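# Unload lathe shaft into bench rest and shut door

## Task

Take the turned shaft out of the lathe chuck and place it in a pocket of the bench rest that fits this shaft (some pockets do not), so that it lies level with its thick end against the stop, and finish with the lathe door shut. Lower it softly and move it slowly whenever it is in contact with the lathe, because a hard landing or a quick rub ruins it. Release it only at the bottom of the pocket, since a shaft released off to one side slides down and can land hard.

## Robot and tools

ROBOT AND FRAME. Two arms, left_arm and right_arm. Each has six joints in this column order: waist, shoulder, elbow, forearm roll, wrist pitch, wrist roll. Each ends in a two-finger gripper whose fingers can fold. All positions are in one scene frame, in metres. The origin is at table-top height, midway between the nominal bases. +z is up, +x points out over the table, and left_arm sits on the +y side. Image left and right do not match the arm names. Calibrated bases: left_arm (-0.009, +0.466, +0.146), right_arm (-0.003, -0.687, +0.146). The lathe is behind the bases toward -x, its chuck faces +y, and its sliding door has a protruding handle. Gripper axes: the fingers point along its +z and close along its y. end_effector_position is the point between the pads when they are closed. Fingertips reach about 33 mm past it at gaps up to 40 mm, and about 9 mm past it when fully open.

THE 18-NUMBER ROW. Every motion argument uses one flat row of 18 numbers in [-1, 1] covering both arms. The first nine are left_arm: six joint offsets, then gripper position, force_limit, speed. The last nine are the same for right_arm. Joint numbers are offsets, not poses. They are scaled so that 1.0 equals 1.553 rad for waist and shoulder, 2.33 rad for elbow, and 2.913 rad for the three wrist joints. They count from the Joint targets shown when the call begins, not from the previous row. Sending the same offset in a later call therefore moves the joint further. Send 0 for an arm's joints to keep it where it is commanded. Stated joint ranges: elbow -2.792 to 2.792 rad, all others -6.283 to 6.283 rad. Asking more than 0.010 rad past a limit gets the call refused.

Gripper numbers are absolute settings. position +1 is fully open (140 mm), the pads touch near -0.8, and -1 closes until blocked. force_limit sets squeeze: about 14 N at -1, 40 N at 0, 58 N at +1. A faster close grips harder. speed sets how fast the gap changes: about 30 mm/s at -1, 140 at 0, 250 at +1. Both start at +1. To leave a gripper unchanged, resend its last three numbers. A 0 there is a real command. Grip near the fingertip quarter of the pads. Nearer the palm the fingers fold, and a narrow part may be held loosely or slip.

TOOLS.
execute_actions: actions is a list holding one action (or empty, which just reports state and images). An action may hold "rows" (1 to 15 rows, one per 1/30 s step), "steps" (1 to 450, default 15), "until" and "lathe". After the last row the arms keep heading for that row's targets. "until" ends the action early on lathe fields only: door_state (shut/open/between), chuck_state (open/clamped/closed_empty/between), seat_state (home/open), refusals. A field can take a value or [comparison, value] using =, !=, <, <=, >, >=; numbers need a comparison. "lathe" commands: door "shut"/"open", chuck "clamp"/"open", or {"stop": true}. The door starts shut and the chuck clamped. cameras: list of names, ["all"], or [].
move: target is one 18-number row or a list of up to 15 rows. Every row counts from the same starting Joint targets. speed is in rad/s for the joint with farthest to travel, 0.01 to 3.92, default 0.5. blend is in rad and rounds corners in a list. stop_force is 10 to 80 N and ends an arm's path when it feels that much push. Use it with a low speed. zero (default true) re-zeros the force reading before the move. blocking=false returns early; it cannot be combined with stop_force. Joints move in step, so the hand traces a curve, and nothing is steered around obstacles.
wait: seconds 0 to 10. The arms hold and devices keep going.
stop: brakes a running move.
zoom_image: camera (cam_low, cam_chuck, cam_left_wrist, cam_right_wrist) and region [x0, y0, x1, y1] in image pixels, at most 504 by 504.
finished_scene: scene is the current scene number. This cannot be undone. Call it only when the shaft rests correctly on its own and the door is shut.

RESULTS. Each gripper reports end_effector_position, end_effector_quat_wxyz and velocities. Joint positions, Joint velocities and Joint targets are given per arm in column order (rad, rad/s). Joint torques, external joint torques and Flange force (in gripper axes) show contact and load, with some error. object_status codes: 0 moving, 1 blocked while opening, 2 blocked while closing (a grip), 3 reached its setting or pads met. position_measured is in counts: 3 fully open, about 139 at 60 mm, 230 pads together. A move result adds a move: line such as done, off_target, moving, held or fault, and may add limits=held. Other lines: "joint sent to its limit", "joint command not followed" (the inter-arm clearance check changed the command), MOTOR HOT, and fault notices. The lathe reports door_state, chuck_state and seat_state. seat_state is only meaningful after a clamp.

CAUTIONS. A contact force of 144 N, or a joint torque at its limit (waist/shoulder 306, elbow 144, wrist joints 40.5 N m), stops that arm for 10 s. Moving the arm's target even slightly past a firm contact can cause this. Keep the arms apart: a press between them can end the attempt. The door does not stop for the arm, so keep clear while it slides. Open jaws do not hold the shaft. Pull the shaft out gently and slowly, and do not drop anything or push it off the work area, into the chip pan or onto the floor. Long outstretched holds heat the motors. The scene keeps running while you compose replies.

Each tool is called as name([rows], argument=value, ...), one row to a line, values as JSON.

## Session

execute_actions([
  {"lathe":{"door":"open"},"steps":3},
], cameras=["all"])

zoom_image(camera="cam_low", region=[230, 130, 480, 290])

zoom_image(camera="cam_chuck", region=[170, 20, 540, 350])

Scene clock: 0.30 s.
left_arm: end_effector_position=(+0.6600, -0.3448, +0.2232) position_measured=3 object_status=3 end_effector_quat_wxyz=(-0.074, -0.668, +0.702, -0.235) | right_arm: end_effector_position=(+0.2512, -0.4598, +0.2282) position_measured=3 object_status=3 end_effector_quat_wxyz=(+0.126, +0.783, -0.215, +0.570)
Joint positions: left_arm=[-0.932 0.701 1.349 2.946 -0.614 -0.697] | right_arm=[1.547 0.381 2.502 2.093 -1.369 1.384]
Joint torques (N m): left_arm=[1.53 -100.85 -37.34 -4.07 0.79 0.15] | right_arm=[1.01 -51.27 -13.48 -1.09 -2.24 -0.53]
External joint torques (N m): left_arm=[-1.53 -4.68 -1.56 0.01 0.44 -0.16] | right_arm=[-1.13 -1.33 -0.02 -0.07 -0.31 0.53]
Flange force (N): left_arm=[1.1 2.7 -4.8] | right_arm=[3.4 -0.4 2.2]
Joint targets: left_arm=[-0.932 0.701 1.349 2.946 -0.614 -0.697] | right_arm=[1.547 0.381 2.502 2.093 -1.369 1.384]
Tool commands: left_gripper/position=+1.0 left_gripper/force_limit=+1.0 left_gripper/speed=+1.0 right_gripper/position=+1.0 right_gripper/force_limit=+1.0 right_gripper/speed=+1.0
lathe: door_state=between chuck_state=clamped seat_state=home
camera_calibration:
cam_left_wrist: T_world_to_cam=[[-0.974859, -0.0171716, -0.22216, 0.692302], [0.00559953, 0.994823, -0.101465, 0.368367], [0.222752, -0.100158, -0.969716, 0.1794], [0, 0, 0, 1]] pos_world=[0.632872, -0.336604, 0.365146]
cam_right_wrist: T_world_to_cam=[[-0.449415, -0.892116, -0.04643, -0.27661], [-0.544174, 0.314613, -0.777749, 0.459887], [0.708449, -0.324266, -0.626858, -0.0399737], [0, 0, 0, 1]] pos_world=[0.154265, -0.404416, 0.319775]

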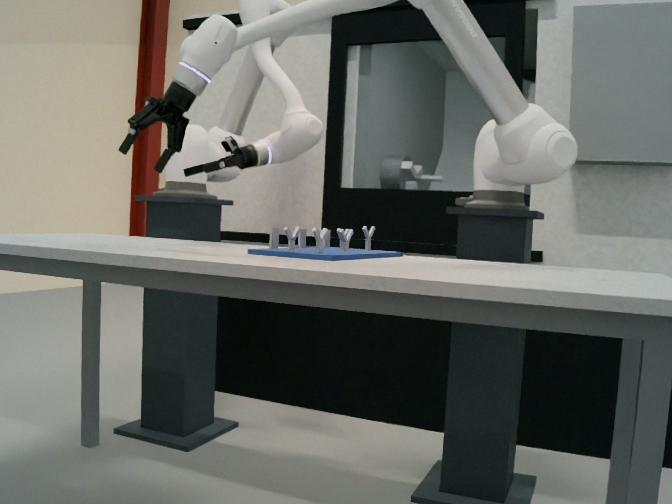

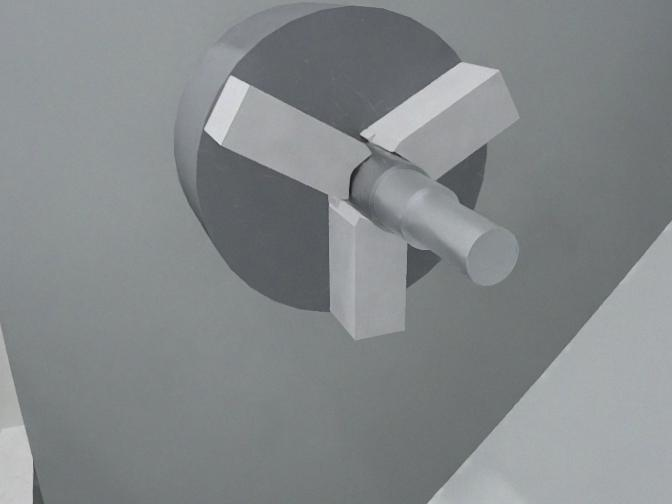

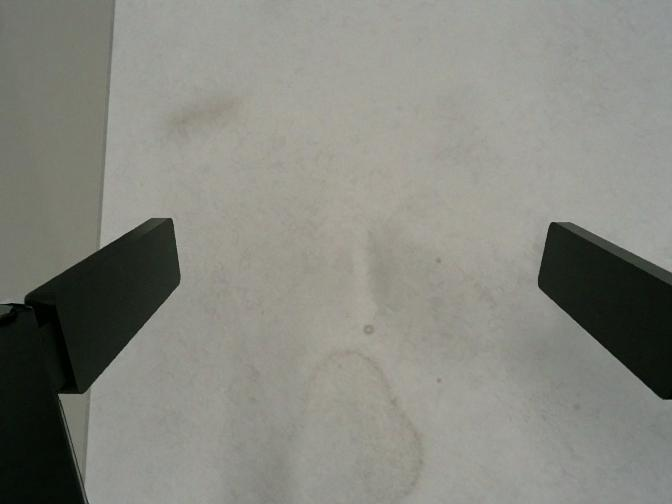

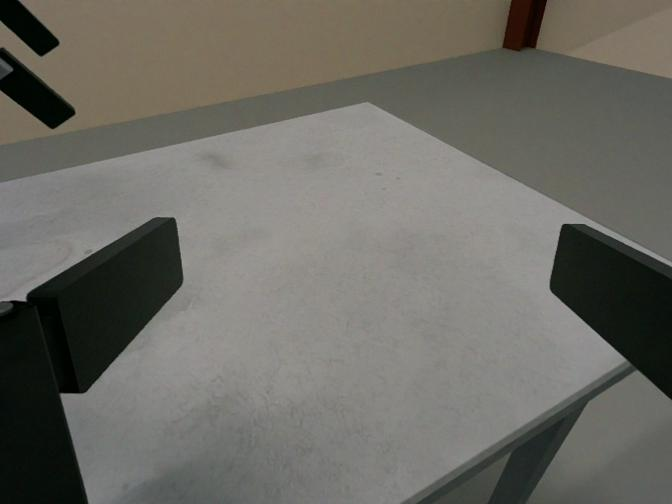

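Scaled by 2.016.

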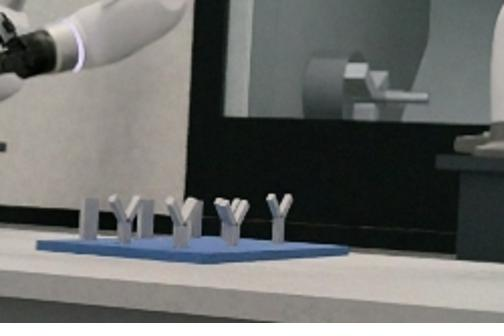

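Scaled by 1.362.

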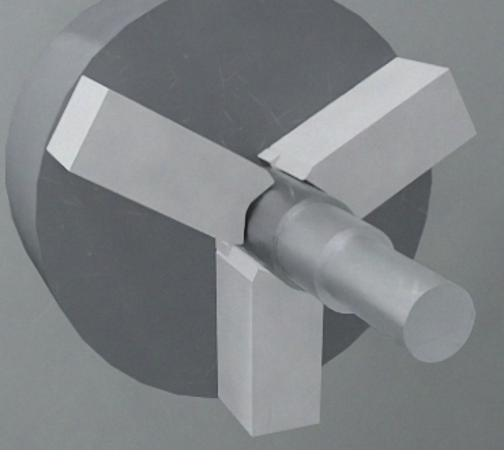

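move(target=[0.2312,-0.2537,0.0326,0.0673,-0.2733,-0.4779,1,1,1,-0.99,0,0,0,0,0,1,1,1], speed=0.9, cameras=["cam_low","cam_left_wrist"])

Scene clock: 40.50 s.
left_arm: end_effector_position=(+0.6502, +0.1289, +0.4680) position_measured=3 object_status=3 end_effector_quat_wxyz=(+0.000, +1.000, -0.001, +0.000) | right_arm: end_effector_position=(+0.2327, -0.9331, +0.2282) position_measured=3 object_status=3 end_effector_quat_wxyz=(-0.487, -0.413, +0.699, -0.322)
Joint positions: left_arm=[-0.573 0.307 1.425 3.142 -1.41 -2.089] | right_arm=[0.009 0.381 2.502 2.093 -1.369 1.384]
Joint torques (N m): left_arm=[1.24 -69.33 -40.15 -4.24 -0.44 0.2] | right_arm=[2.3 -51.13 -13.38 -1.08 -2.25 -0.52]
External joint torques (N m): left_arm=[-1.32 -3.21 -1.34 0 0.48 -0.2] | right_arm=[-2.36 -1.33 -0.28 -0.11 -0.3 0.51]
Flange force (N): left_arm=[-3.3 0.6 -2.0] | right_arm=[4.3 -2.3 4.8]
Joint targets: left_arm=[-0.573 0.307 1.425 3.142 -1.410 -2.089] | right_arm=[0.009 0.381 2.502 2.093 -1.369 1.384]
lathe: door_state=open chuck_state=clamped seat_state=home
move: done
camera_calibration:
cam_left_wrist: T_world_to_cam=[[0.0147262, -0.999888, 0.00254518, 0.123368], [-0.941609, -0.0130115, 0.336457, 0.462865], [-0.336387, -0.00735131, -0.941695, 0.804789], [0, 0, 0, 1]] pos_world=[0.704741, 0.135293, 0.601818]
Images, in order (width x height): cam_low 672x504, cam_left_wrist 672x504.

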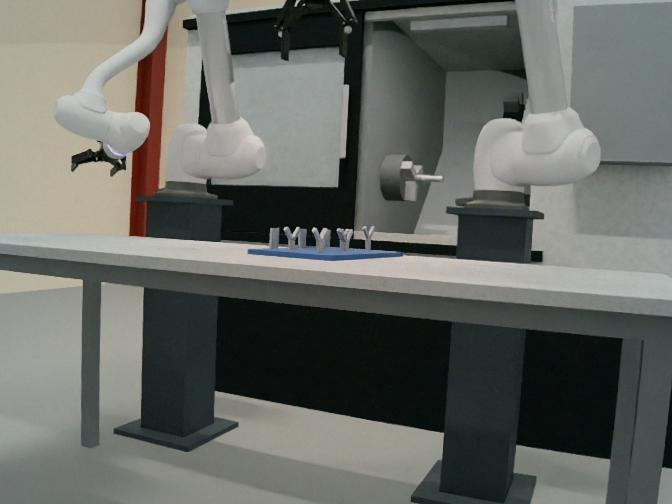

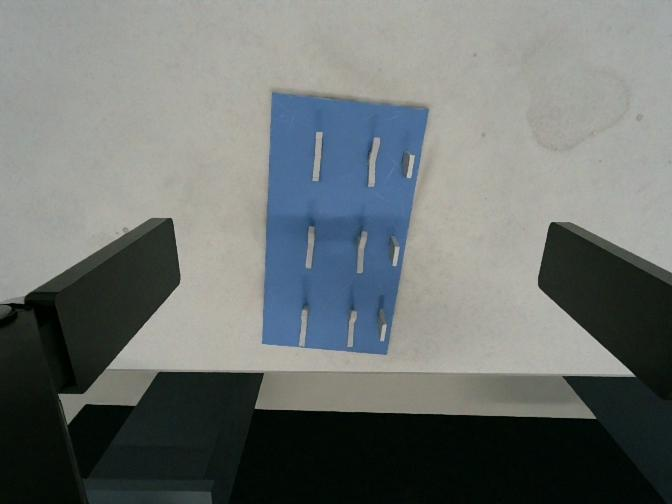

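zoom_image(camera="cam_left_wrist", region=[240, 80, 456, 370])

zoom_image(camera="cam_low", region=[235, 200, 415, 290])

move([
  [0.7122,-0.0045,0.2039,-0.3453,-0.1126,-0.9887,1,1,1,0,0,0,0,0,0,1,1,1],
  [0.7122,0.3136,0.2652,-0.3453,-0.1126,-0.9887,1,1,1,0,0,0,0,0,0,1,1,1],
], speed=[1.0,0.5], blend=[0.1,0], cameras=["cam_left_wrist","cam_chuck"])

Scaled by 1.738.

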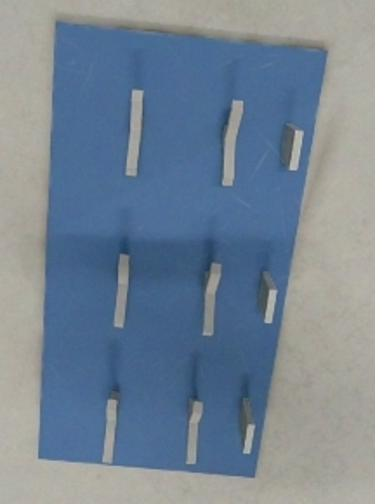

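Scaled by 2.800.

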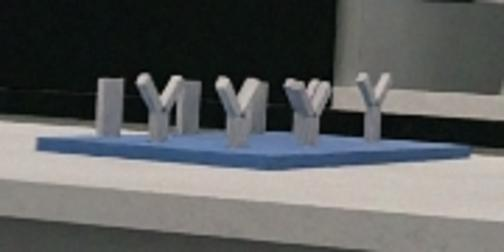

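Scene clock: 59.17 s.
left_arm: end_effector_position=(+0.4801, +0.4996, +0.2005) position_measured=3 object_status=3 end_effector_quat_wxyz=(+0.500, +0.500, -0.500, +0.500) | right_arm: end_effector_position=(+0.2327, -0.9331, +0.2282) position_measured=3 object_status=3 end_effector_quat_wxyz=(-0.487, -0.413, +0.699, -0.322)
Joint positions: left_arm=[0.533 0.794 2.043 2.136 -1.738 -4.969] | right_arm=[0.009 0.381 2.502 2.093 -1.369 1.384]
Joint torques (N m): left_arm=[1.19 -84.51 -13.74 -1.27 -3.19 0.23] | right_arm=[0.84 -51.67 -13.35 -1.11 -2.27 -0.53]
External joint torques (N m): left_arm=[-1.38 -3.91 -0.94 -0.11 0.57 -0.23] | right_arm=[-0.94 -0.78 -0.12 -0.05 -0.29 0.53]
Flange force (N): left_arm=[6.3 -1.2 2.5] | right_arm=[1.8 -0.5 1.9]
Joint targets: left_arm=[0.533 0.794 2.043 2.136 -1.738 -4.969] | right_arm=[0.009 0.381 2.502 2.093 -1.369 1.384]
lathe: door_state=open chuck_state=clamped seat_state=home
move: done
camera_calibration:
cam_left_wrist: T_world_to_cam=[[-0.999862, 0.00323837, 0.0162729, 0.480329], [-0.0142293, 0.337065, -0.941374, 0.0335158], [-0.00853355, -0.941476, -0.336972, 0.686445], [0, 0, 0, 1]] pos_world=[0.486598, 0.633419, 0.255047]
Images, in order (width x height): cam_chuck 672x504, cam_left_wrist 672x504.

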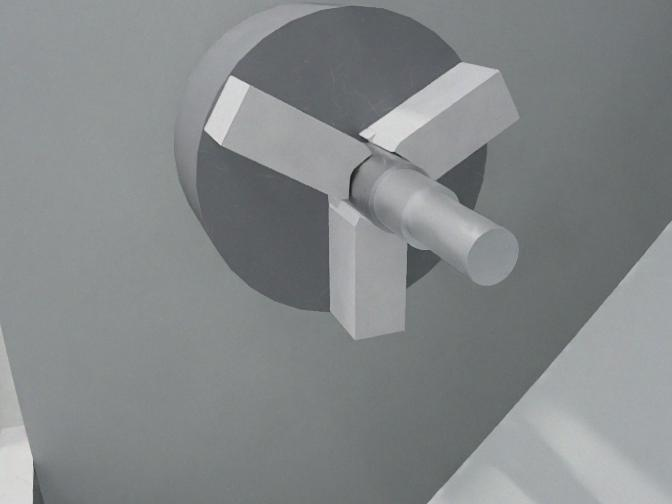

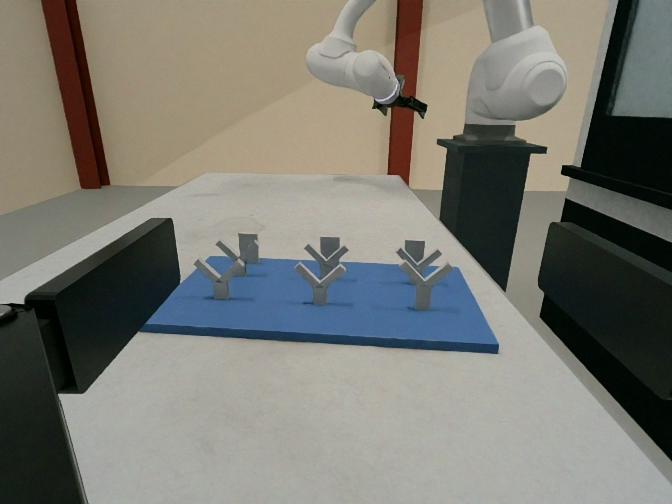

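zoom_image(camera="cam_left_wrist", region=[180, 220, 340, 320])

zoom_image(camera="cam_left_wrist", region=[300, 220, 460, 320])

zoom_image(camera="cam_chuck", region=[330, 110, 530, 300])

zoom_image(camera="cam_left_wrist", region=[130, 220, 510, 370])

Scaled by 3.150.

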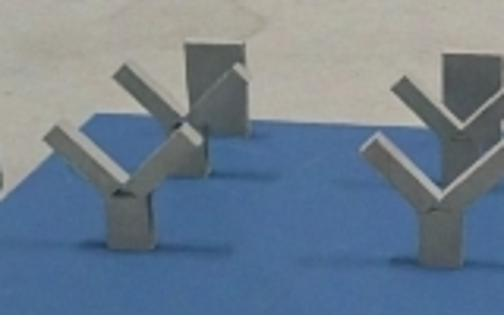

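Scaled by 3.150.

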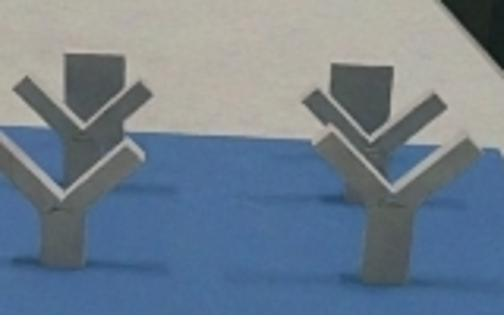

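Scaled by 2.520.

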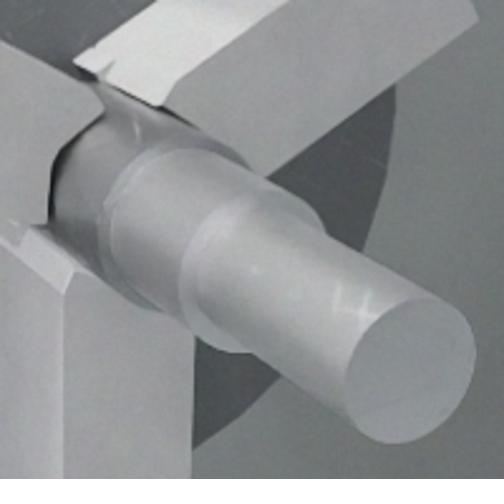

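Scaled by 1.326.

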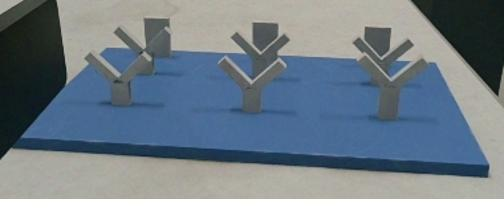

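move([
  [-0.2144,-0.3825,-0.0614,0,0.0474,0.161,1,1,1,0,0,0,0,0,0,1,1,1],
  [-0.9227,-0.4469,0.0674,-0.2183,0.0817,0.367,1,1,1,0,0,0,0,0,0,1,1,1],
], speed=[0.6,1.0], blend=[0.15,0])

move(target=[-0.9472,0.2376,0.0953,-0.2266,0.0336,0.1967,1,1,1,0,0,0,0,0,0,1,1,1], speed=0.8, cameras=["cam_left_wrist","cam_chuck"])

Scene clock: 108.10 s.
left_arm: end_effector_position=(+0.1088, -0.1140, +0.5453) position_measured=3 object_status=3 end_effector_quat_wxyz=(-0.231, +0.284, +0.646, -0.670) | right_arm: end_effector_position=(+0.2327, -0.9331, +0.2282) position_measured=3 object_status=3 end_effector_quat_wxyz=(-0.487, -0.413, +0.699, -0.322)
Joint positions: left_arm=[-0.9 0.1 2.2 1.501 -1.5 -3.9] | right_arm=[0.009 0.381 2.502 2.093 -1.369 1.384]
Joint torques (N m): left_arm=[1.79 -42.67 -33.15 -1.67 -2.31 0.13] | right_arm=[1.31 -51.56 -13.58 -1.09 -2.31 -0.57]
External joint torques (N m): left_arm=[-1.74 -1.98 -1.4 -0.14 0.5 -0.18] | right_arm=[-1.4 -0.96 -0.09 -0.1 -0.24 0.57]
Flange force (N): left_arm=[0.6 -4.3 4.6] | right_arm=[2.5 -0.9 3.1]
Joint targets: left_arm=[-0.900 0.100 2.200 1.501 -1.500 -3.900] | right_arm=[0.009 0.381 2.502 2.093 -1.369 1.384]
lathe: door_state=open chuck_state=clamped seat_state=home
move: done

Scene clock: 110.40 s.
left_arm: end_effector_position=(-0.6003, +0.1351, +0.3108) position_measured=3 object_status=3 end_effector_quat_wxyz=(+0.500, -0.500, -0.499, +0.500) | right_arm: end_effector_position=(+0.2327, -0.9331, +0.2282) position_measured=3 object_status=3 end_effector_quat_wxyz=(-0.487, -0.413, +0.699, -0.322)
Joint positions: left_arm=[-2.371 0.469 2.422 0.841 -1.402 -3.327] | right_arm=[0.009 0.381 2.502 2.093 -1.369 1.384]
Joint torques (N m): left_arm=[1.04 -58.93 -13.94 0.44 -3.2 0.16] | right_arm=[1.15 -51.66 -13.65 -1.02 -2.28 -0.59]
External joint torques (N m): left_arm=[-0.86 -3.29 -1.43 -0.25 0.53 -0.21] | right_arm=[-1.25 -0.71 0.23 -0.13 -0.28 0.58]
Flange force (N): left_arm=[0.9 -9.0 2.8] | right_arm=[1.8 -0.4 3.3]
Joint targets: left_arm=[-2.371 0.469 2.422 0.841 -1.402 -3.327] | right_arm=[0.009 0.381 2.502 2.093 -1.369 1.384]
lathe: door_state=open chuck_state=clamped seat_state=home
move: done
camera_calibration:
cam_left_wrist: T_world_to_cam=[[0.00262268, 0.0153925, -0.999878, 0.315462], [0.336041, -0.941749, -0.0136162, 0.339543], [-0.941844, -0.335964, -0.0076424, -0.373155], [0, 0, 0, 1]] pos_world=[-0.466381, 0.189542, 0.317195]
Images, in order (width x height): cam_chuck 672x504, cam_left_wrist 672x504.

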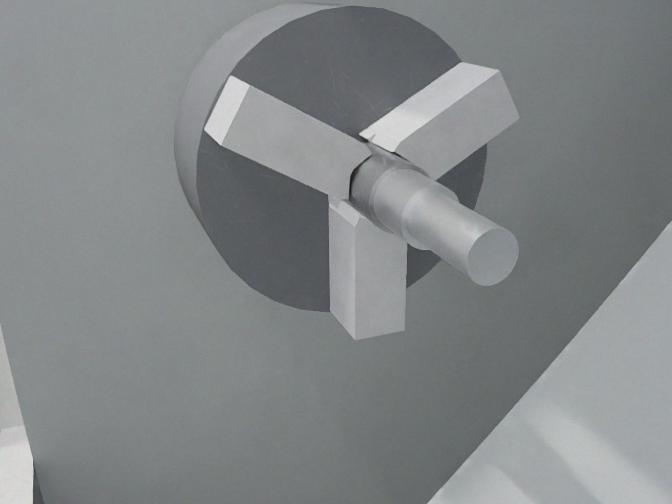

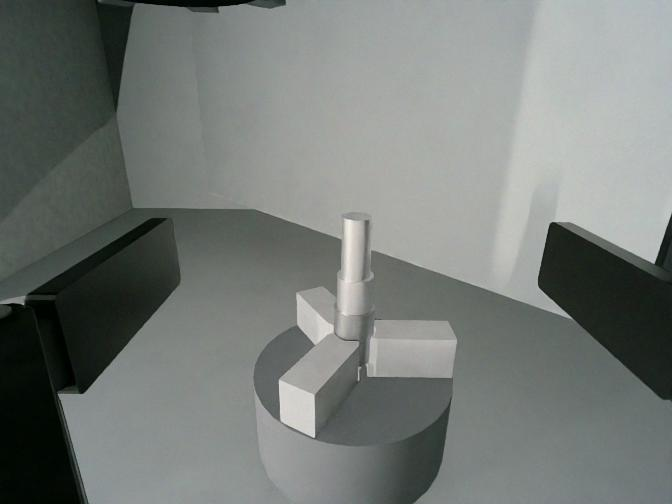

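move(target=[-0.00966,0.06375,-0.08712,0.00034,0.0254,-0.02643,1,1,1,0,0,0,0,0,0,1,1,1], speed=0.25, cameras=["cam_left_wrist"])

zoom_image(camera="cam_left_wrist", region=[250, 130, 450, 330])

Scene clock: 115.97 s.
left_arm: end_effector_position=(-0.6803, +0.0602, +0.2973) position_measured=3 object_status=3 end_effector_quat_wxyz=(+0.500, -0.500, -0.500, +0.500) | right_arm: end_effector_position=(+0.2327, -0.9331, +0.2282) position_measured=3 object_status=3 end_effector_quat_wxyz=(-0.487, -0.413, +0.699, -0.322)
Joint positions: left_arm=[-2.386 0.568 2.219 0.842 -1.328 -3.404] | right_arm=[0.009 0.381 2.502 2.093 -1.369 1.384]
Joint torques (N m): left_arm=[2.09 -71.88 -18.07 0.49 -3.14 0.17] | right_arm=[1.11 -51.61 -13.47 -1.04 -2.3 -0.54]
External joint torques (N m): left_arm=[-1.95 -3.4 -1.39 -0.19 0.52 -0.22] | right_arm=[-1.16 -1.08 -0.1 -0.13 -0.25 0.53]
Flange force (N): left_arm=[2.3 -7.4 3.6] | right_arm=[2.7 -0.7 2.5]
Joint targets: left_arm=[-2.386 0.568 2.219 0.842 -1.328 -3.404] | right_arm=[0.009 0.381 2.502 2.093 -1.369 1.384]
lathe: door_state=open chuck_state=clamped seat_state=home
move: done
camera_calibration:
cam_left_wrist: T_world_to_cam=[[0.00388252, 0.0162928, -0.99986, 0.304109], [0.33639, -0.941618, -0.0140375, 0.296143], [-0.941715, -0.336288, -0.00913659, -0.473262], [0, 0, 0, 1]] pos_world=[-0.546478, 0.114746, 0.303899]
Images, in order (width x height): cam_left_wrist 672x504.

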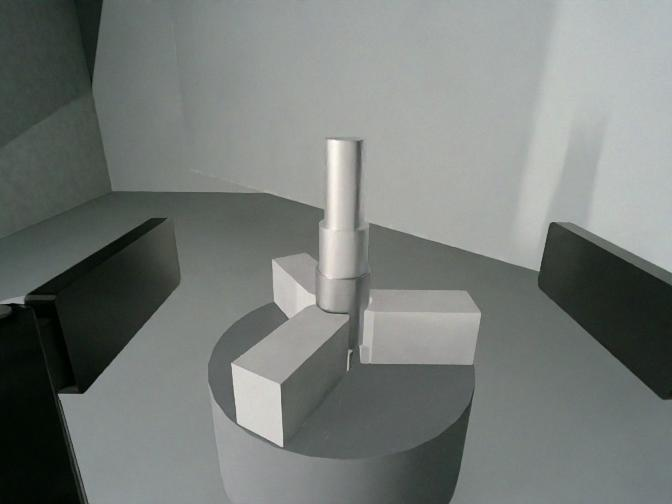

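Scaled by 2.520.

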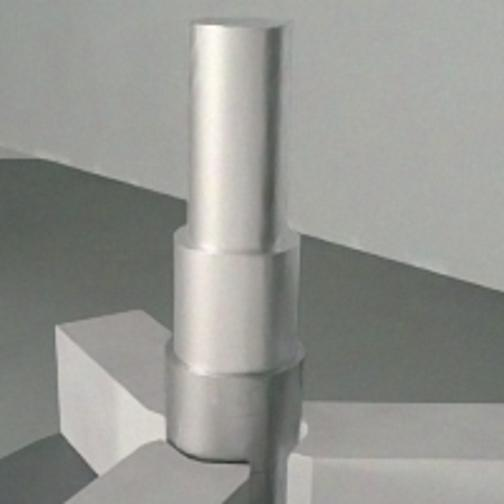

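move(target=[-0.0586,0.04958,-0.09142,-0.02094,0.0412,-0.02609,1,1,1,0,0,0,0,0,0,1,1,1], speed=0.12, cameras=["cam_left_wrist"])

zoom_image(camera="cam_left_wrist", region=[200, 60, 480, 340])

Scene clock: 142.93 s.
left_arm: end_effector_position=(-0.7975, +0.0213, +0.3015) position_measured=3 object_status=3 end_effector_quat_wxyz=(+0.500, -0.500, -0.500, +0.500) | right_arm: end_effector_position=(+0.2327, -0.9331, +0.2282) position_measured=3 object_status=3 end_effector_quat_wxyz=(-0.487, -0.413, +0.699, -0.322)
Joint positions: left_arm=[-2.477 0.645 2.006 0.781 -1.208 -3.48] | right_arm=[0.009 0.381 2.502 2.093 -1.369 1.384]
Joint torques (N m): left_arm=[1.88 -82.65 -23.02 0.8 -3.11 0.14] | right_arm=[1.41 -51.52 -13.37 -1.09 -2.3 -0.49]
External joint torques (N m): left_arm=[-1.64 -4.19 -1.35 -0.23 0.55 -0.18] | right_arm=[-1.5 -1.11 -0.21 -0.08 -0.26 0.49]
Flange force (N): left_arm=[2.5 -7.3 1.9] | right_arm=[3.1 -1.2 3.0]
Joint targets: left_arm=[-2.477 0.645 2.006 0.781 -1.208 -3.480] | right_arm=[0.009 0.381 2.502 2.093 -1.369 1.384]
lathe: door_state=open chuck_state=clamped seat_state=home
move: done
camera_calibration:
cam_left_wrist: T_world_to_cam=[[0.00302305, 0.0162947, -0.999863, 0.308826], [0.336676, -0.941511, -0.0143258, 0.29927], [-0.941616, -0.336587, -0.00833227, -0.596836], [0, 0, 0, 1]] pos_world=[-0.663681, 0.0758467, 0.308098]
Images, in order (width x height): cam_left_wrist 672x504.

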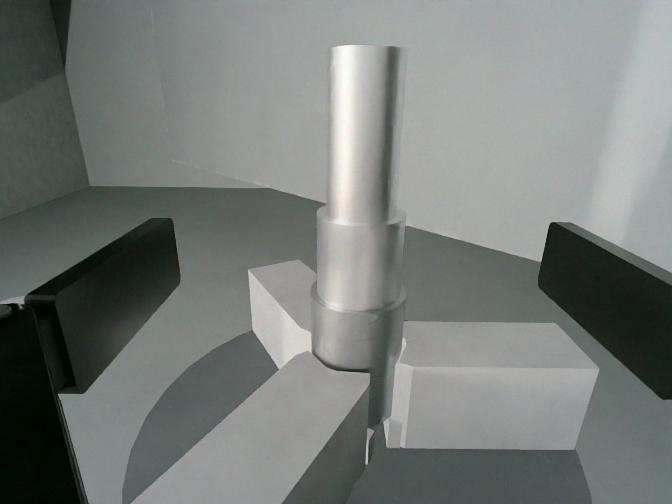

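Scaled by 1.800.

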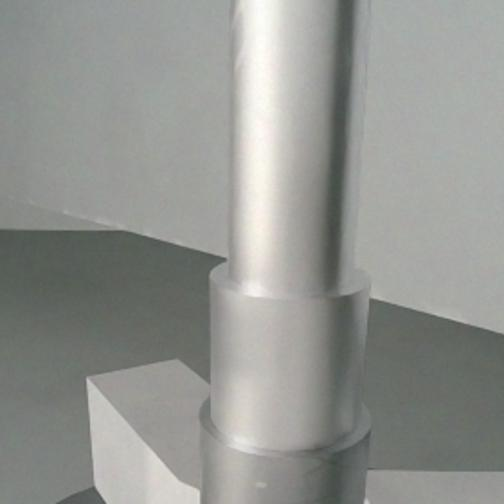

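move(target=[0.003323,0.001935,-0.002271,0.002065,0.000268,-0.0013715,1,1,1,0,0,0,0,0,0,1,1,1], speed=0.05)

execute_actions([
  {"rows":[[0,0,0,0,0,0,-1,-1,-1,0,0,0,0,0,0,1,1,1]],"steps":150},
], cameras=["cam_left_wrist"])

Scene clock: 164.80 s.
left_arm: end_effector_position=(-0.7972, +0.0172, +0.3007) position_measured=3 object_status=3 end_effector_quat_wxyz=(+0.500, -0.500, -0.500, +0.500) | right_arm: end_effector_position=(+0.2327, -0.9331, +0.2282) position_measured=3 object_status=3 end_effector_quat_wxyz=(-0.487, -0.413, +0.699, -0.322)
Joint positions: left_arm=[-2.472 0.648 2.001 0.787 -1.207 -3.484] | right_arm=[0.009 0.381 2.502 2.093 -1.369 1.384]
Joint torques (N m): left_arm=[1.52 -83.37 -23.14 0.74 -3.06 0.14] | right_arm=[1.16 -51.18 -13.42 -1.05 -2.31 -0.56]
External joint torques (N m): left_arm=[-1.35 -3.89 -1.36 -0.17 0.5 -0.19] | right_arm=[-1.25 -1.31 -0.04 -0.11 -0.25 0.55]
Flange force (N): left_arm=[1.9 -6.8 1.7] | right_arm=[3.4 -0.5 2.7]
Joint targets: left_arm=[-2.472 0.648 2.001 0.787 -1.207 -3.484] | right_arm=[0.009 0.381 2.502 2.093 -1.369 1.384]
lathe: door_state=open chuck_state=clamped seat_state=home
move: done

Scene clock: 170.00 s.
left_arm: end_effector_position=(-0.7972, +0.0172, +0.3007) position_measured=176 object_status=2 end_effector_quat_wxyz=(+0.500, -0.500, -0.500, +0.500) | right_arm: end_effector_position=(+0.2327, -0.9331, +0.2282) position_measured=3 object_status=3 end_effector_quat_wxyz=(-0.487, -0.413, +0.699, -0.322)
Joint positions: left_arm=[-2.472 0.648 2.001 0.787 -1.207 -3.484] | right_arm=[0.009 0.381 2.502 2.093 -1.369 1.384]
Joint torques (N m): left_arm=[0.24 -75.4 -23.08 0.55 0.38 0.08] | right_arm=[0.82 -51.19 -13.46 -1.09 -2.29 -0.64]
External joint torques (N m): left_arm=[-0.13 -11.45 -1.28 0.01 -2.98 -0.12] | right_arm=[-0.89 -1.38 -0.03 -0.07 -0.26 0.63]
Flange force (N): left_arm=[5.5 -14.7 -7.7] | right_arm=[3.1 0.1 1.8]
Joint targets: left_arm=[-2.472 0.648 2.001 0.787 -1.207 -3.484] | right_arm=[0.009 0.381 2.502 2.093 -1.369 1.384]
lathe: door_state=open chuck_state=clamped seat_state=home
camera_calibration:
cam_left_wrist: T_world_to_cam=[[0.00395763, 0.016646, -0.999854, 0.308786], [0.336778, -0.941475, -0.014341, 0.295369], [-0.941576, -0.336672, -0.009332, -0.597597], [0, 0, 0, 1]] pos_world=[-0.663378, 0.071748, 0.3074]
Images, in order (width x height): cam_left_wrist 672x504.

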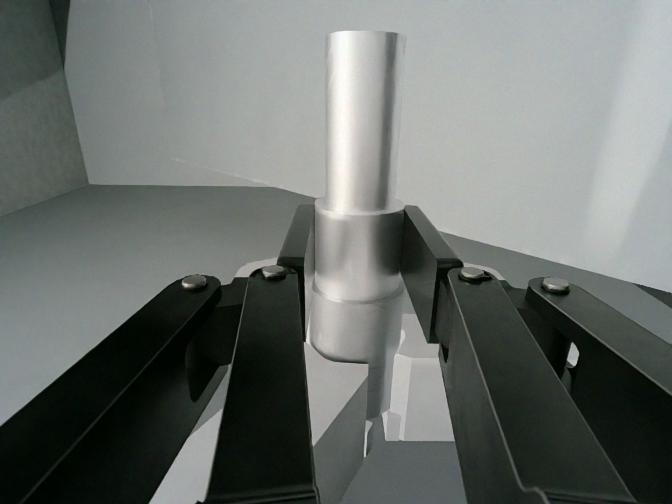

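zoom_image(camera="cam_left_wrist", region=[260, 170, 460, 350])

execute_actions([
  {"rows":[[0,-0.0002,0,0,0,0,-0.98,0.6,-1,0,0,0,0,0,0,1,1,1]],"steps":45},
])

Scaled by 2.520.

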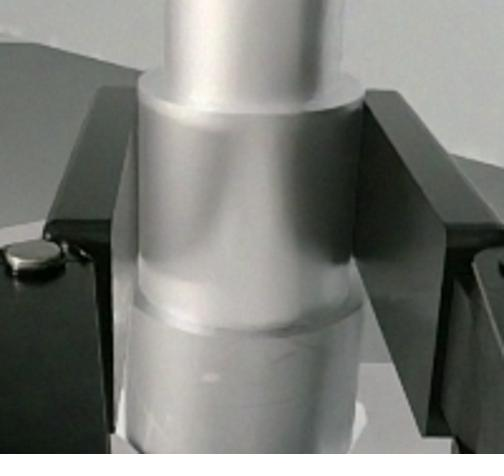

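Scene clock: 177.97 s.
left_arm: end_effector_position=(-0.7972, +0.0172, +0.3010) position_measured=179 object_status=2 end_effector_quat_wxyz=(+0.500, -0.500, -0.500, +0.500) | right_arm: end_effector_position=(+0.2327, -0.9331, +0.2282) position_measured=3 object_status=3 end_effector_quat_wxyz=(-0.487, -0.413, +0.699, -0.322)
Joint positions: left_arm=[-2.472 0.647 2.001 0.787 -1.207 -3.484] | right_arm=[0.009 0.381 2.502 2.093 -1.369 1.384]
Joint torques (N m): left_arm=[-6.15 -82.97 -31.32 0.02 -2.81 0.01] | right_arm=[1.48 -51.75 -13.4 -1.14 -2.32 -0.57]
External joint torques (N m): left_arm=[6.45 -4.11 6.92 0.52 0.2 -0.06] | right_arm=[-1.55 -0.74 -0.07 -0.02 -0.24 0.56]
Flange force (N): left_arm=[3.9 -6.9 -19.4] | right_arm=[2.0 -1.1 3.4]
Joint targets: left_arm=[-2.472 0.647 2.001 0.787 -1.207 -3.484] | right_arm=[0.009 0.381 2.502 2.093 -1.369 1.384]
lathe: door_state=open chuck_state=clamped seat_state=home

execute_actions([
  {"rows":[[0.00027,-0.00016,0.00026,0,0,0,-0.98,0.6,-1,0,0,0,0,0,0,1,1,1]],"steps":15},
])

execute_actions([
  {"lathe":{"chuck":"open"},"steps":150,"until":{"lathe":{"chuck_state":"open"}}},
])

Scene clock: 191.90 s.
left_arm: end_effector_position=(-0.7968, +0.0170, +0.3009) position_measured=179 object_status=2 end_effector_quat_wxyz=(+0.500, -0.500, -0.500, +0.500) | right_arm: end_effector_position=(+0.2327, -0.9331, +0.2282) position_measured=3 object_status=3 end_effector_quat_wxyz=(-0.487, -0.413, +0.699, -0.322)
Joint positions: left_arm=[-2.472 0.647 2.001 0.787 -1.207 -3.484] | right_arm=[0.009 0.381 2.502 2.093 -1.369 1.384]
Joint torques (N m): left_arm=[18.04 -86.44 -12.52 0.17 -4.33 0.01] | right_arm=[0.87 -50.95 -13.37 -1.08 -2.33 -0.51]
External joint torques (N m): left_arm=[-17.75 -0.96 -12.03 0.36 1.71 -0.06] | right_arm=[-0.97 -1.43 -0.33 -0.1 -0.23 0.51]
Flange force (N): left_arm=[3.4 -3.7 36.6] | right_arm=[3.5 -0.6 1.7]
Joint targets: left_arm=[-2.472 0.647 2.001 0.787 -1.207 -3.484] | right_arm=[0.009 0.381 2.502 2.093 -1.369 1.384]
lathe: door_state=open chuck_state=clamped seat_state=home

Scene clock: 192.67 s.
left_arm: end_effector_position=(-0.7968, +0.0170, +0.3010) position_measured=179 object_status=2 end_effector_quat_wxyz=(+0.500, -0.500, -0.500, +0.500) | right_arm: end_effector_position=(+0.2327, -0.9331, +0.2282) position_measured=3 object_status=3 end_effector_quat_wxyz=(-0.487, -0.413, +0.699, -0.322)
Joint positions: left_arm=[-2.472 0.647 2.001 0.787 -1.207 -3.484] | right_arm=[0.009 0.381 2.502 2.093 -1.369 1.384]
Joint torques (N m): left_arm=[7.4 -86.96 -28.16 -2.24 -3.73 0.1] | right_arm=[0.95 -51.1 -13.44 -1.05 -2.32 -0.48]
External joint torques (N m): left_arm=[-7.19 0.07 3.76 2.79 1.13 -0.15] | right_arm=[-1.03 -1.3 0.02 -0.11 -0.24 0.48]
Flange force (N): left_arm=[9.4 -2.5 0.9] | right_arm=[3.3 -0.3 2.2]
Joint targets: left_arm=[-2.472 0.647 2.001 0.787 -1.207 -3.484] | right_arm=[0.009 0.381 2.502 2.093 -1.369 1.384]
Tool commands: left_gripper/position=-0.98 left_gripper/force_limit=+0.6 left_gripper/speed=-1.0 right_gripper/position=+1.0 right_gripper/force_limit=+1.0 right_gripper/speed=+1.0
lathe: door_state=open chuck_state=open seat_state=home

move([
  [0,-0.0008,0,0,0,0,-0.98,0.6,-1,0,0,0,0,0,0,1,1,1],
  [-0.03183,-0.0154,0.02352,-0.01993,-0.00242,0.0138,-0.98,0.6,-1,0,0,0,0,0,0,1,1,1],
  [-0.06646,-0.02869,0.04542,-0.0413,-0.00536,0.02743,-0.98,0.6,-1,0,0,0,0,0,0,1,1,1],
], speed=[0.02,0.02,0.04], blend=[0.0005,0.003,0], stop_force=30, cameras=["cam_left_wrist"])

Scene clock: 208.60 s.
left_arm: end_effector_position=(-0.7974, +0.0973, +0.3019) position_measured=179 object_status=2 end_effector_quat_wxyz=(+0.500, -0.500, -0.500, +0.500) | right_arm: end_effector_position=(+0.2327, -0.9331, +0.2282) position_measured=3 object_status=3 end_effector_quat_wxyz=(-0.487, -0.413, +0.699, -0.322)
Joint positions: left_arm=[-2.575 0.603 2.107 0.666 -1.223 -3.404] | right_arm=[0.009 0.381 2.502 2.093 -1.369 1.384]
Joint torques (N m): left_arm=[1.7 -81.06 -23.01 0.58 -4.72 0.26] | right_arm=[1.39 -51.43 -13.58 -1.06 -2.35 -0.53]
External joint torques (N m): left_arm=[-1.54 0.19 0.8 0.15 2.05 -0.31] | right_arm=[-1.47 -1.06 0.11 -0.1 -0.21 0.53]
Flange force (N): left_arm=[2.0 -2.8 2.4] | right_arm=[2.9 -0.7 3.4]
Joint targets: left_arm=[-2.575 0.603 2.107 0.666 -1.223 -3.404] | right_arm=[0.009 0.381 2.502 2.093 -1.369 1.384]
lathe: door_state=open chuck_state=open seat_state=open
move: done
camera_calibration:
cam_left_wrist: T_world_to_cam=[[0.00356782, 0.0168229, -0.999852, 0.308267], [0.336983, -0.941397, -0.0146369, 0.371081], [-0.941504, -0.336881, -0.00902775, -0.570823], [0, 0, 0, 1]] pos_world=[-0.66358, 0.151849, 0.3085]
Images, in order (width x height): cam_left_wrist 672x504.

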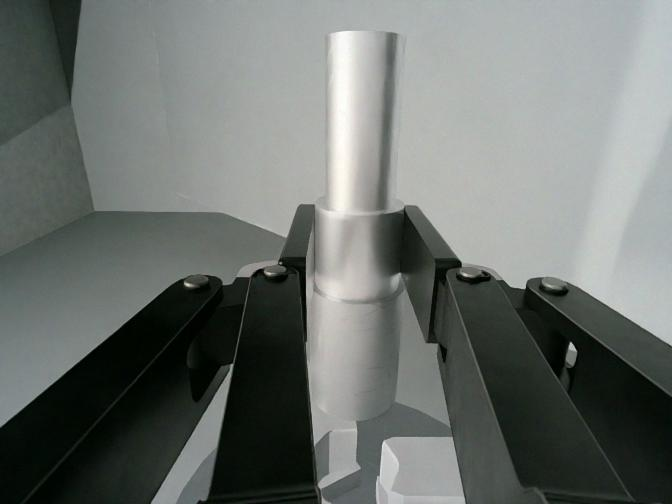

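move([
  [0.13136,-0.08629,0.13519,0.06007,-0.06145,0.02643,-0.98,0.6,-1,0,0,0,0,0,0,1,1,1],
  [0.9949,-0.30457,0.0485,0.2657,-0.092,-0.15276,-0.98,0.6,-1,0,0,0,0,0,0,1,1,1],
], speed=[0.25,0.7], blend=[0.05,0])

Scene clock: 225.50 s.
left_arm: end_effector_position=(+0.0432, -0.1359, +0.5331) position_measured=179 object_status=2 end_effector_quat_wxyz=(-0.264, +0.303, +0.624, -0.670) | right_arm: end_effector_position=(+0.2327, -0.9331, +0.2282) position_measured=3 object_status=3 end_effector_quat_wxyz=(-0.487, -0.413, +0.699, -0.322)
Joint positions: left_arm=[-1.03 0.13 2.22 1.44 -1.491 -3.849] | right_arm=[0.009 0.381 2.502 2.093 -1.369 1.384]
Joint torques (N m): left_arm=[2.58 -46.27 -33.76 -2.55 -3.53 0.18] | right_arm=[1.41 -51.08 -13.52 -1.15 -2.29 -0.57]
External joint torques (N m): left_arm=[-2.45 -0.52 0.36 0.97 1.57 -0.22] | right_arm=[-1.53 -1.24 0.1 0 -0.26 0.57]
Flange force (N): left_arm=[2.0 -1.5 5.9] | right_arm=[3.4 -0.6 3.2]
Joint targets: left_arm=[-1.030 0.129 2.220 1.440 -1.491 -3.849] | right_arm=[0.009 0.381 2.502 2.093 -1.369 1.384]
lathe: door_state=open chuck_state=open seat_state=open
move: done

execute_actions([
  {"lathe":{"door":"shut"},"steps":1},
])

move(target=[0.11925,0.01037,-0.02013,0.58414,0.22918,0.0007,-0.98,0.6,-1,0,0,0,0,0,0,1,1,1], speed=0.7, cameras=["cam_left_wrist","cam_low"])

zoom_image(camera="cam_left_wrist", region=[200, 0, 500, 300])

zoom_image(camera="cam_low", region=[270, 185, 440, 275])

Scene clock: 260.07 s.
left_arm: end_effector_position=(+0.0433, -0.1359, +0.5331) position_measured=179 object_status=2 end_effector_quat_wxyz=(-0.264, +0.303, +0.624, -0.670) | right_arm: end_effector_position=(+0.2327, -0.9331, +0.2282) position_measured=3 object_status=3 end_effector_quat_wxyz=(-0.487, -0.413, +0.699, -0.322)
Joint positions: left_arm=[-1.03 0.129 2.22 1.44 -1.491 -3.849] | right_arm=[0.009 0.381 2.502 2.093 -1.369 1.384]
Joint torques (N m): left_arm=[1.7 -45.98 -33.81 -2.55 -3.53 0.25] | right_arm=[1.52 -51.45 -13.76 -1.06 -2.28 -0.53]
External joint torques (N m): left_arm=[-1.63 -0.49 0.64 0.98 1.57 -0.29] | right_arm=[-1.56 -1.01 0.36 -0.11 -0.28 0.53]
Flange force (N): left_arm=[2.2 -1.5 4.1] | right_arm=[3.0 -0.5 3.8]
Joint targets: left_arm=[-1.030 0.129 2.220 1.440 -1.491 -3.849] | right_arm=[0.009 0.381 2.502 2.093 -1.369 1.384]
Tool commands: left_gripper/position=-0.98 left_gripper/force_limit=+0.6 left_gripper/speed=-1.0 right_gripper/position=+1.0 right_gripper/force_limit=+1.0 right_gripper/speed=+1.0
lathe: door_state=between chuck_state=open seat_state=open

Scene clock: 262.93 s.
left_arm: end_effector_position=(+0.3673, +0.1348, +0.1997) position_measured=179 object_status=2 end_effector_quat_wxyz=(+0.000, +0.737, +0.676, +0.000) | right_arm: end_effector_position=(+0.2327, -0.9331, +0.2282) position_measured=3 object_status=3 end_effector_quat_wxyz=(-0.487, -0.413, +0.699, -0.322)
Joint positions: left_arm=[-0.844 0.146 2.173 3.142 -0.823 -3.847] | right_arm=[0.009 0.381 2.502 2.093 -1.369 1.384]
Joint torques (N m): left_arm=[1.77 -44.94 -31.22 -2.99 -0.45 0.2] | right_arm=[0.62 -51.16 -13.35 -1.06 -2.28 -0.52]
External joint torques (N m): left_arm=[-1.73 -0.84 0.44 -0.14 0.41 -0.2] | right_arm=[-0.74 -1.28 -0.19 -0.11 -0.28 0.52]
Flange force (N): left_arm=[-1.7 -4.2 0.1] | right_arm=[3.0 -0.2 1.3]
Joint targets: left_arm=[-0.844 0.146 2.173 3.142 -0.823 -3.847] | right_arm=[0.009 0.381 2.502 2.093 -1.369 1.384]
lathe: door_state=shut chuck_state=open seat_state=open
move: done
camera_calibration:
cam_left_wrist: T_world_to_cam=[[0.997597, -0.0692304, 0.00274794, -0.352465], [-0.0661155, -0.939355, 0.336512, 0.0900992], [-0.0207156, -0.335885, -0.941675, 0.385344], [0, 0, 0, 1]] pos_world=[0.365558, 0.189665, 0.333518]
Images, in order (width x height): cam_low 672x504, cam_left_wrist 672x504.

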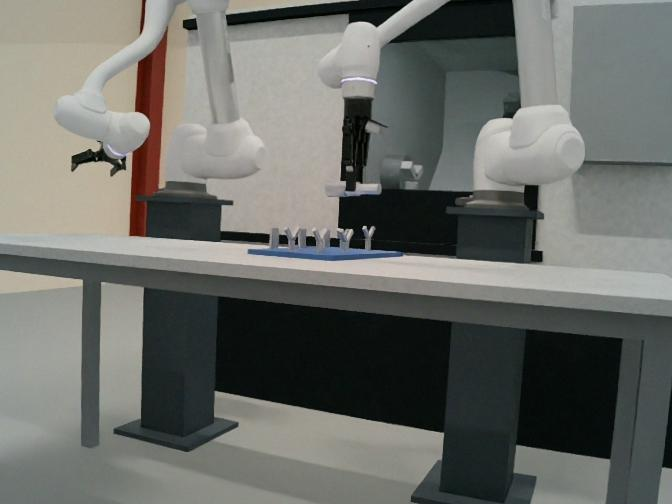

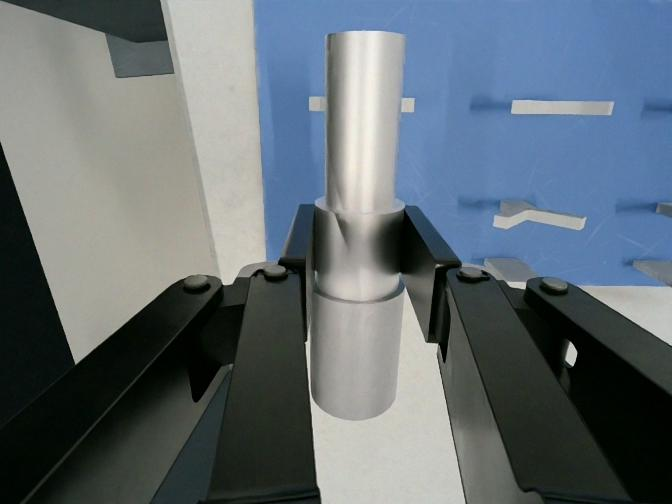

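Scaled by 1.680.

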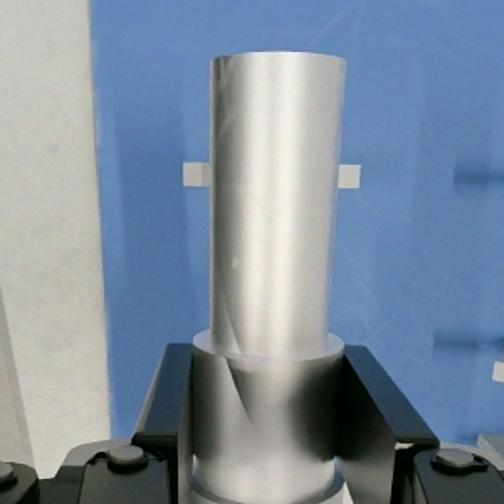

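Scaled by 2.965.

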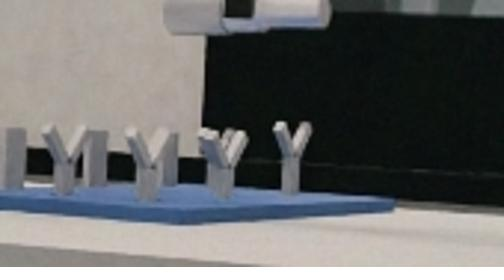

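move(target=[0.03258,0.05654,0.03017,0,0.05427,0.01737,-0.98,0.6,-1,0,0,0,0,0,0,1,1,1], speed=0.12, cameras=["cam_left_wrist","cam_low"])

zoom_image(camera="cam_low", region=[280, 200, 400, 265])

zoom_image(camera="cam_left_wrist", region=[220, 0, 500, 280])

Scene clock: 319.37 s.
left_arm: end_effector_position=(+0.3751, +0.1620, +0.1296) position_measured=179 object_status=2 end_effector_quat_wxyz=(+0.000, +0.737, +0.676, +0.000) | right_arm: end_effector_position=(+0.2327, -0.9331, +0.2282) position_measured=3 object_status=3 end_effector_quat_wxyz=(-0.487, -0.413, +0.699, -0.322)
Joint positions: left_arm=[-0.794 0.233 2.244 3.142 -0.665 -3.796] | right_arm=[0.009 0.381 2.502 2.093 -1.369 1.384]
Joint torques (N m): left_arm=[1.39 -49.23 -26.11 -2.65 -0.44 0.25] | right_arm=[0.85 -51.89 -13.43 -1.08 -2.28 -0.53]
External joint torques (N m): left_arm=[-1.44 -0.34 0.27 0.02 0.4 -0.25] | right_arm=[-0.9 -0.67 -0.18 -0.1 -0.28 0.53]
Flange force (N): left_arm=[-2.1 -3.1 0.5] | right_arm=[1.5 -0.7 2.0]
Joint targets: left_arm=[-0.794 0.233 2.244 3.142 -0.665 -3.796] | right_arm=[0.009 0.381 2.502 2.093 -1.369 1.384]
lathe: door_state=shut chuck_state=open seat_state=open
move: done
camera_calibration:
cam_left_wrist: T_world_to_cam=[[0.997597, -0.0692304, 0.00274794, -0.358071], [-0.0661155, -0.939355, 0.336512, 0.139715], [-0.0207156, -0.335885, -0.941675, 0.328723], [0, 0, 0, 1]] pos_world=[0.373258, 0.216865, 0.263518]
Images, in order (width x height): cam_low 672x504, cam_left_wrist 672x504.

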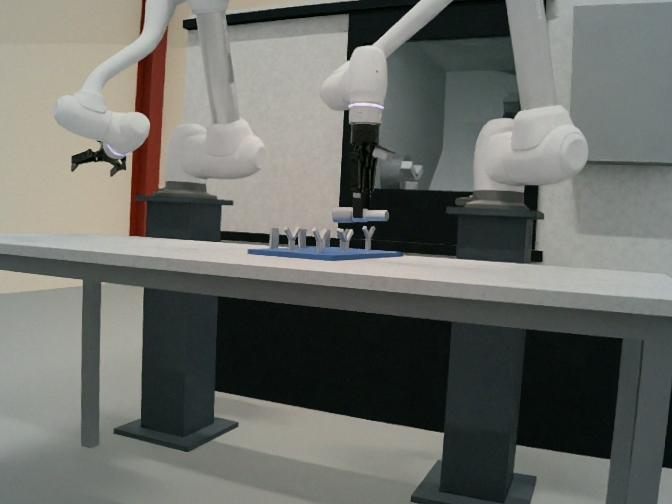

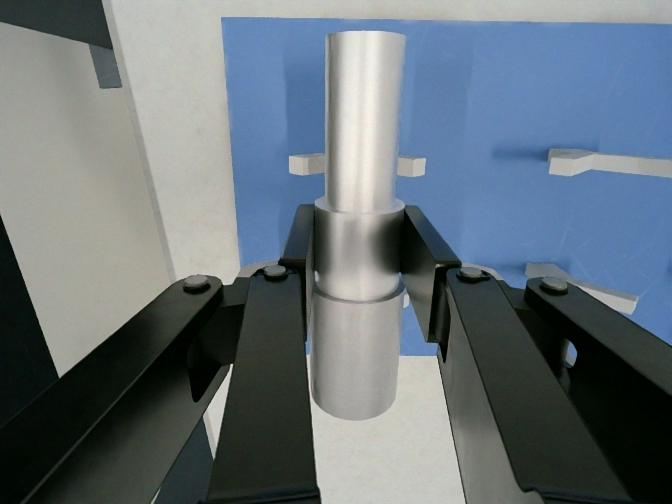

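Scaled by 4.200.

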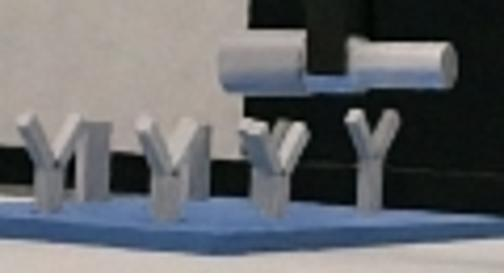

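Scaled by 1.800.

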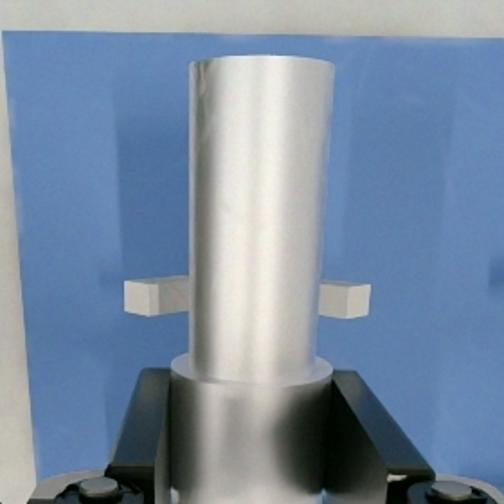

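move(target=[-0.0103,0.02743,0.00086,0,0.01531,-0.00549,-0.98,0.6,-1,0,0,0,0,0,0,1,1,1], speed=0.03, stop_force=12, cameras=["cam_left_wrist","cam_low"])

zoom_image(camera="cam_low", region=[290, 200, 400, 265])

zoom_image(camera="cam_left_wrist", region=[220, 0, 500, 280])

Scene clock: 347.03 s.
left_arm: end_effector_position=(+0.3742, +0.1521, +0.1080) position_measured=179 object_status=2 end_effector_quat_wxyz=(+0.000, +0.737, +0.676, +0.000) | right_arm: end_effector_position=(+0.2327, -0.9331, +0.2282) position_measured=3 object_status=3 end_effector_quat_wxyz=(-0.487, -0.413, +0.699, -0.322)
Joint positions: left_arm=[-0.81 0.276 2.246 3.142 -0.621 -3.812] | right_arm=[0.009 0.381 2.502 2.093 -1.369 1.384]
Joint torques (N m): left_arm=[1.44 -51.91 -24.25 -2.46 -0.44 0.19] | right_arm=[1.04 -51.25 -13.56 -1.07 -2.29 -0.5]
External joint torques (N m): left_arm=[-1.35 -0.57 -0.29 -0.03 0.42 -0.19] | right_arm=[-1.14 -1.01 0.19 -0.08 -0.27 0.49]
Flange force (N): left_arm=[-2.2 -2.3 -0.2] | right_arm=[2.7 -0.2 2.6]
Joint targets: left_arm=[-0.810 0.276 2.246 3.142 -0.621 -3.812] | right_arm=[0.009 0.381 2.502 2.093 -1.369 1.384]
lathe: door_state=shut chuck_state=open seat_state=open
move: done
camera_calibration:
cam_left_wrist: T_world_to_cam=[[0.997595, -0.0692652, 0.0026545, -0.357869], [-0.0661168, -0.939353, 0.336519, 0.137629], [-0.0208155, -0.335885, -0.941673, 0.305077], [0, 0, 0, 1]] pos_world=[0.372458, 0.206965, 0.241918]
Images, in order (width x height): cam_low 672x504, cam_left_wrist 672x504.

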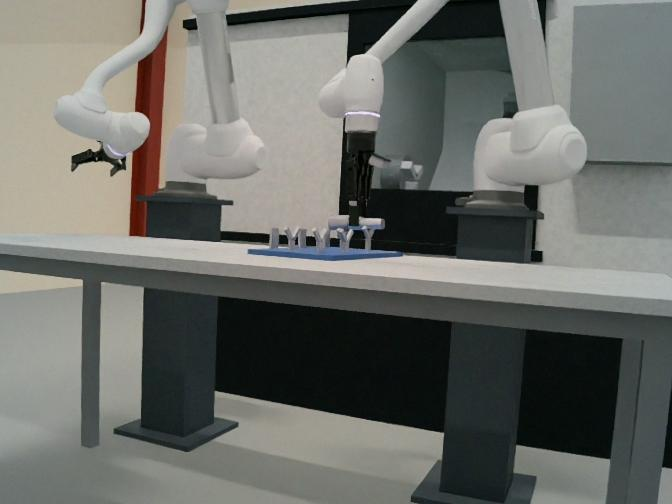

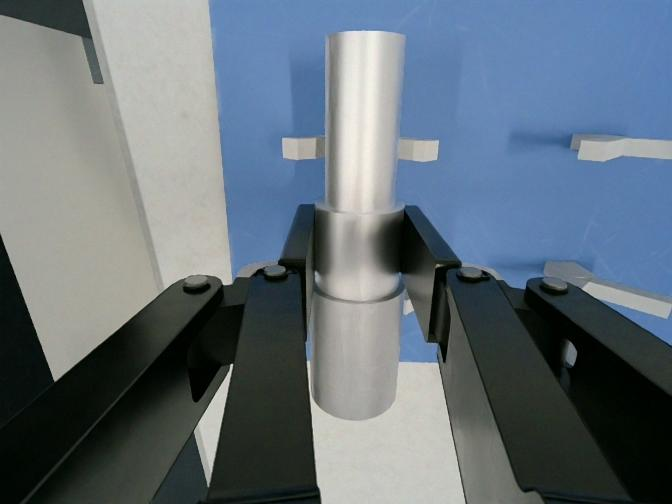

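Scaled by 4.582.

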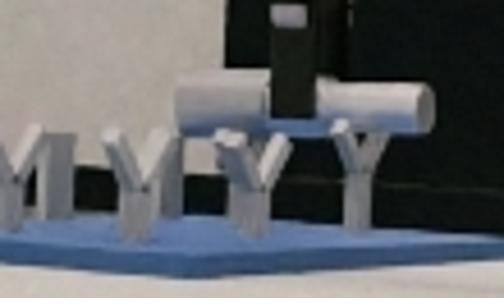

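Scaled by 1.800.

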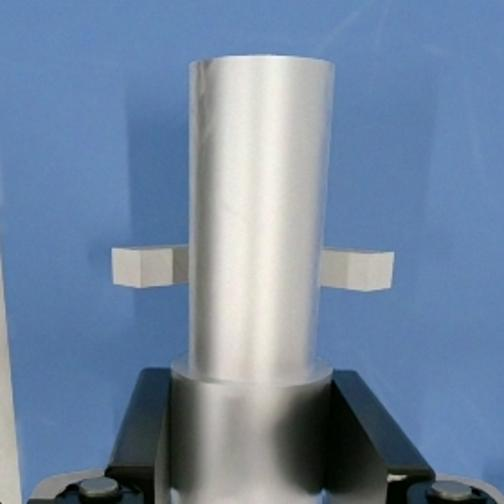

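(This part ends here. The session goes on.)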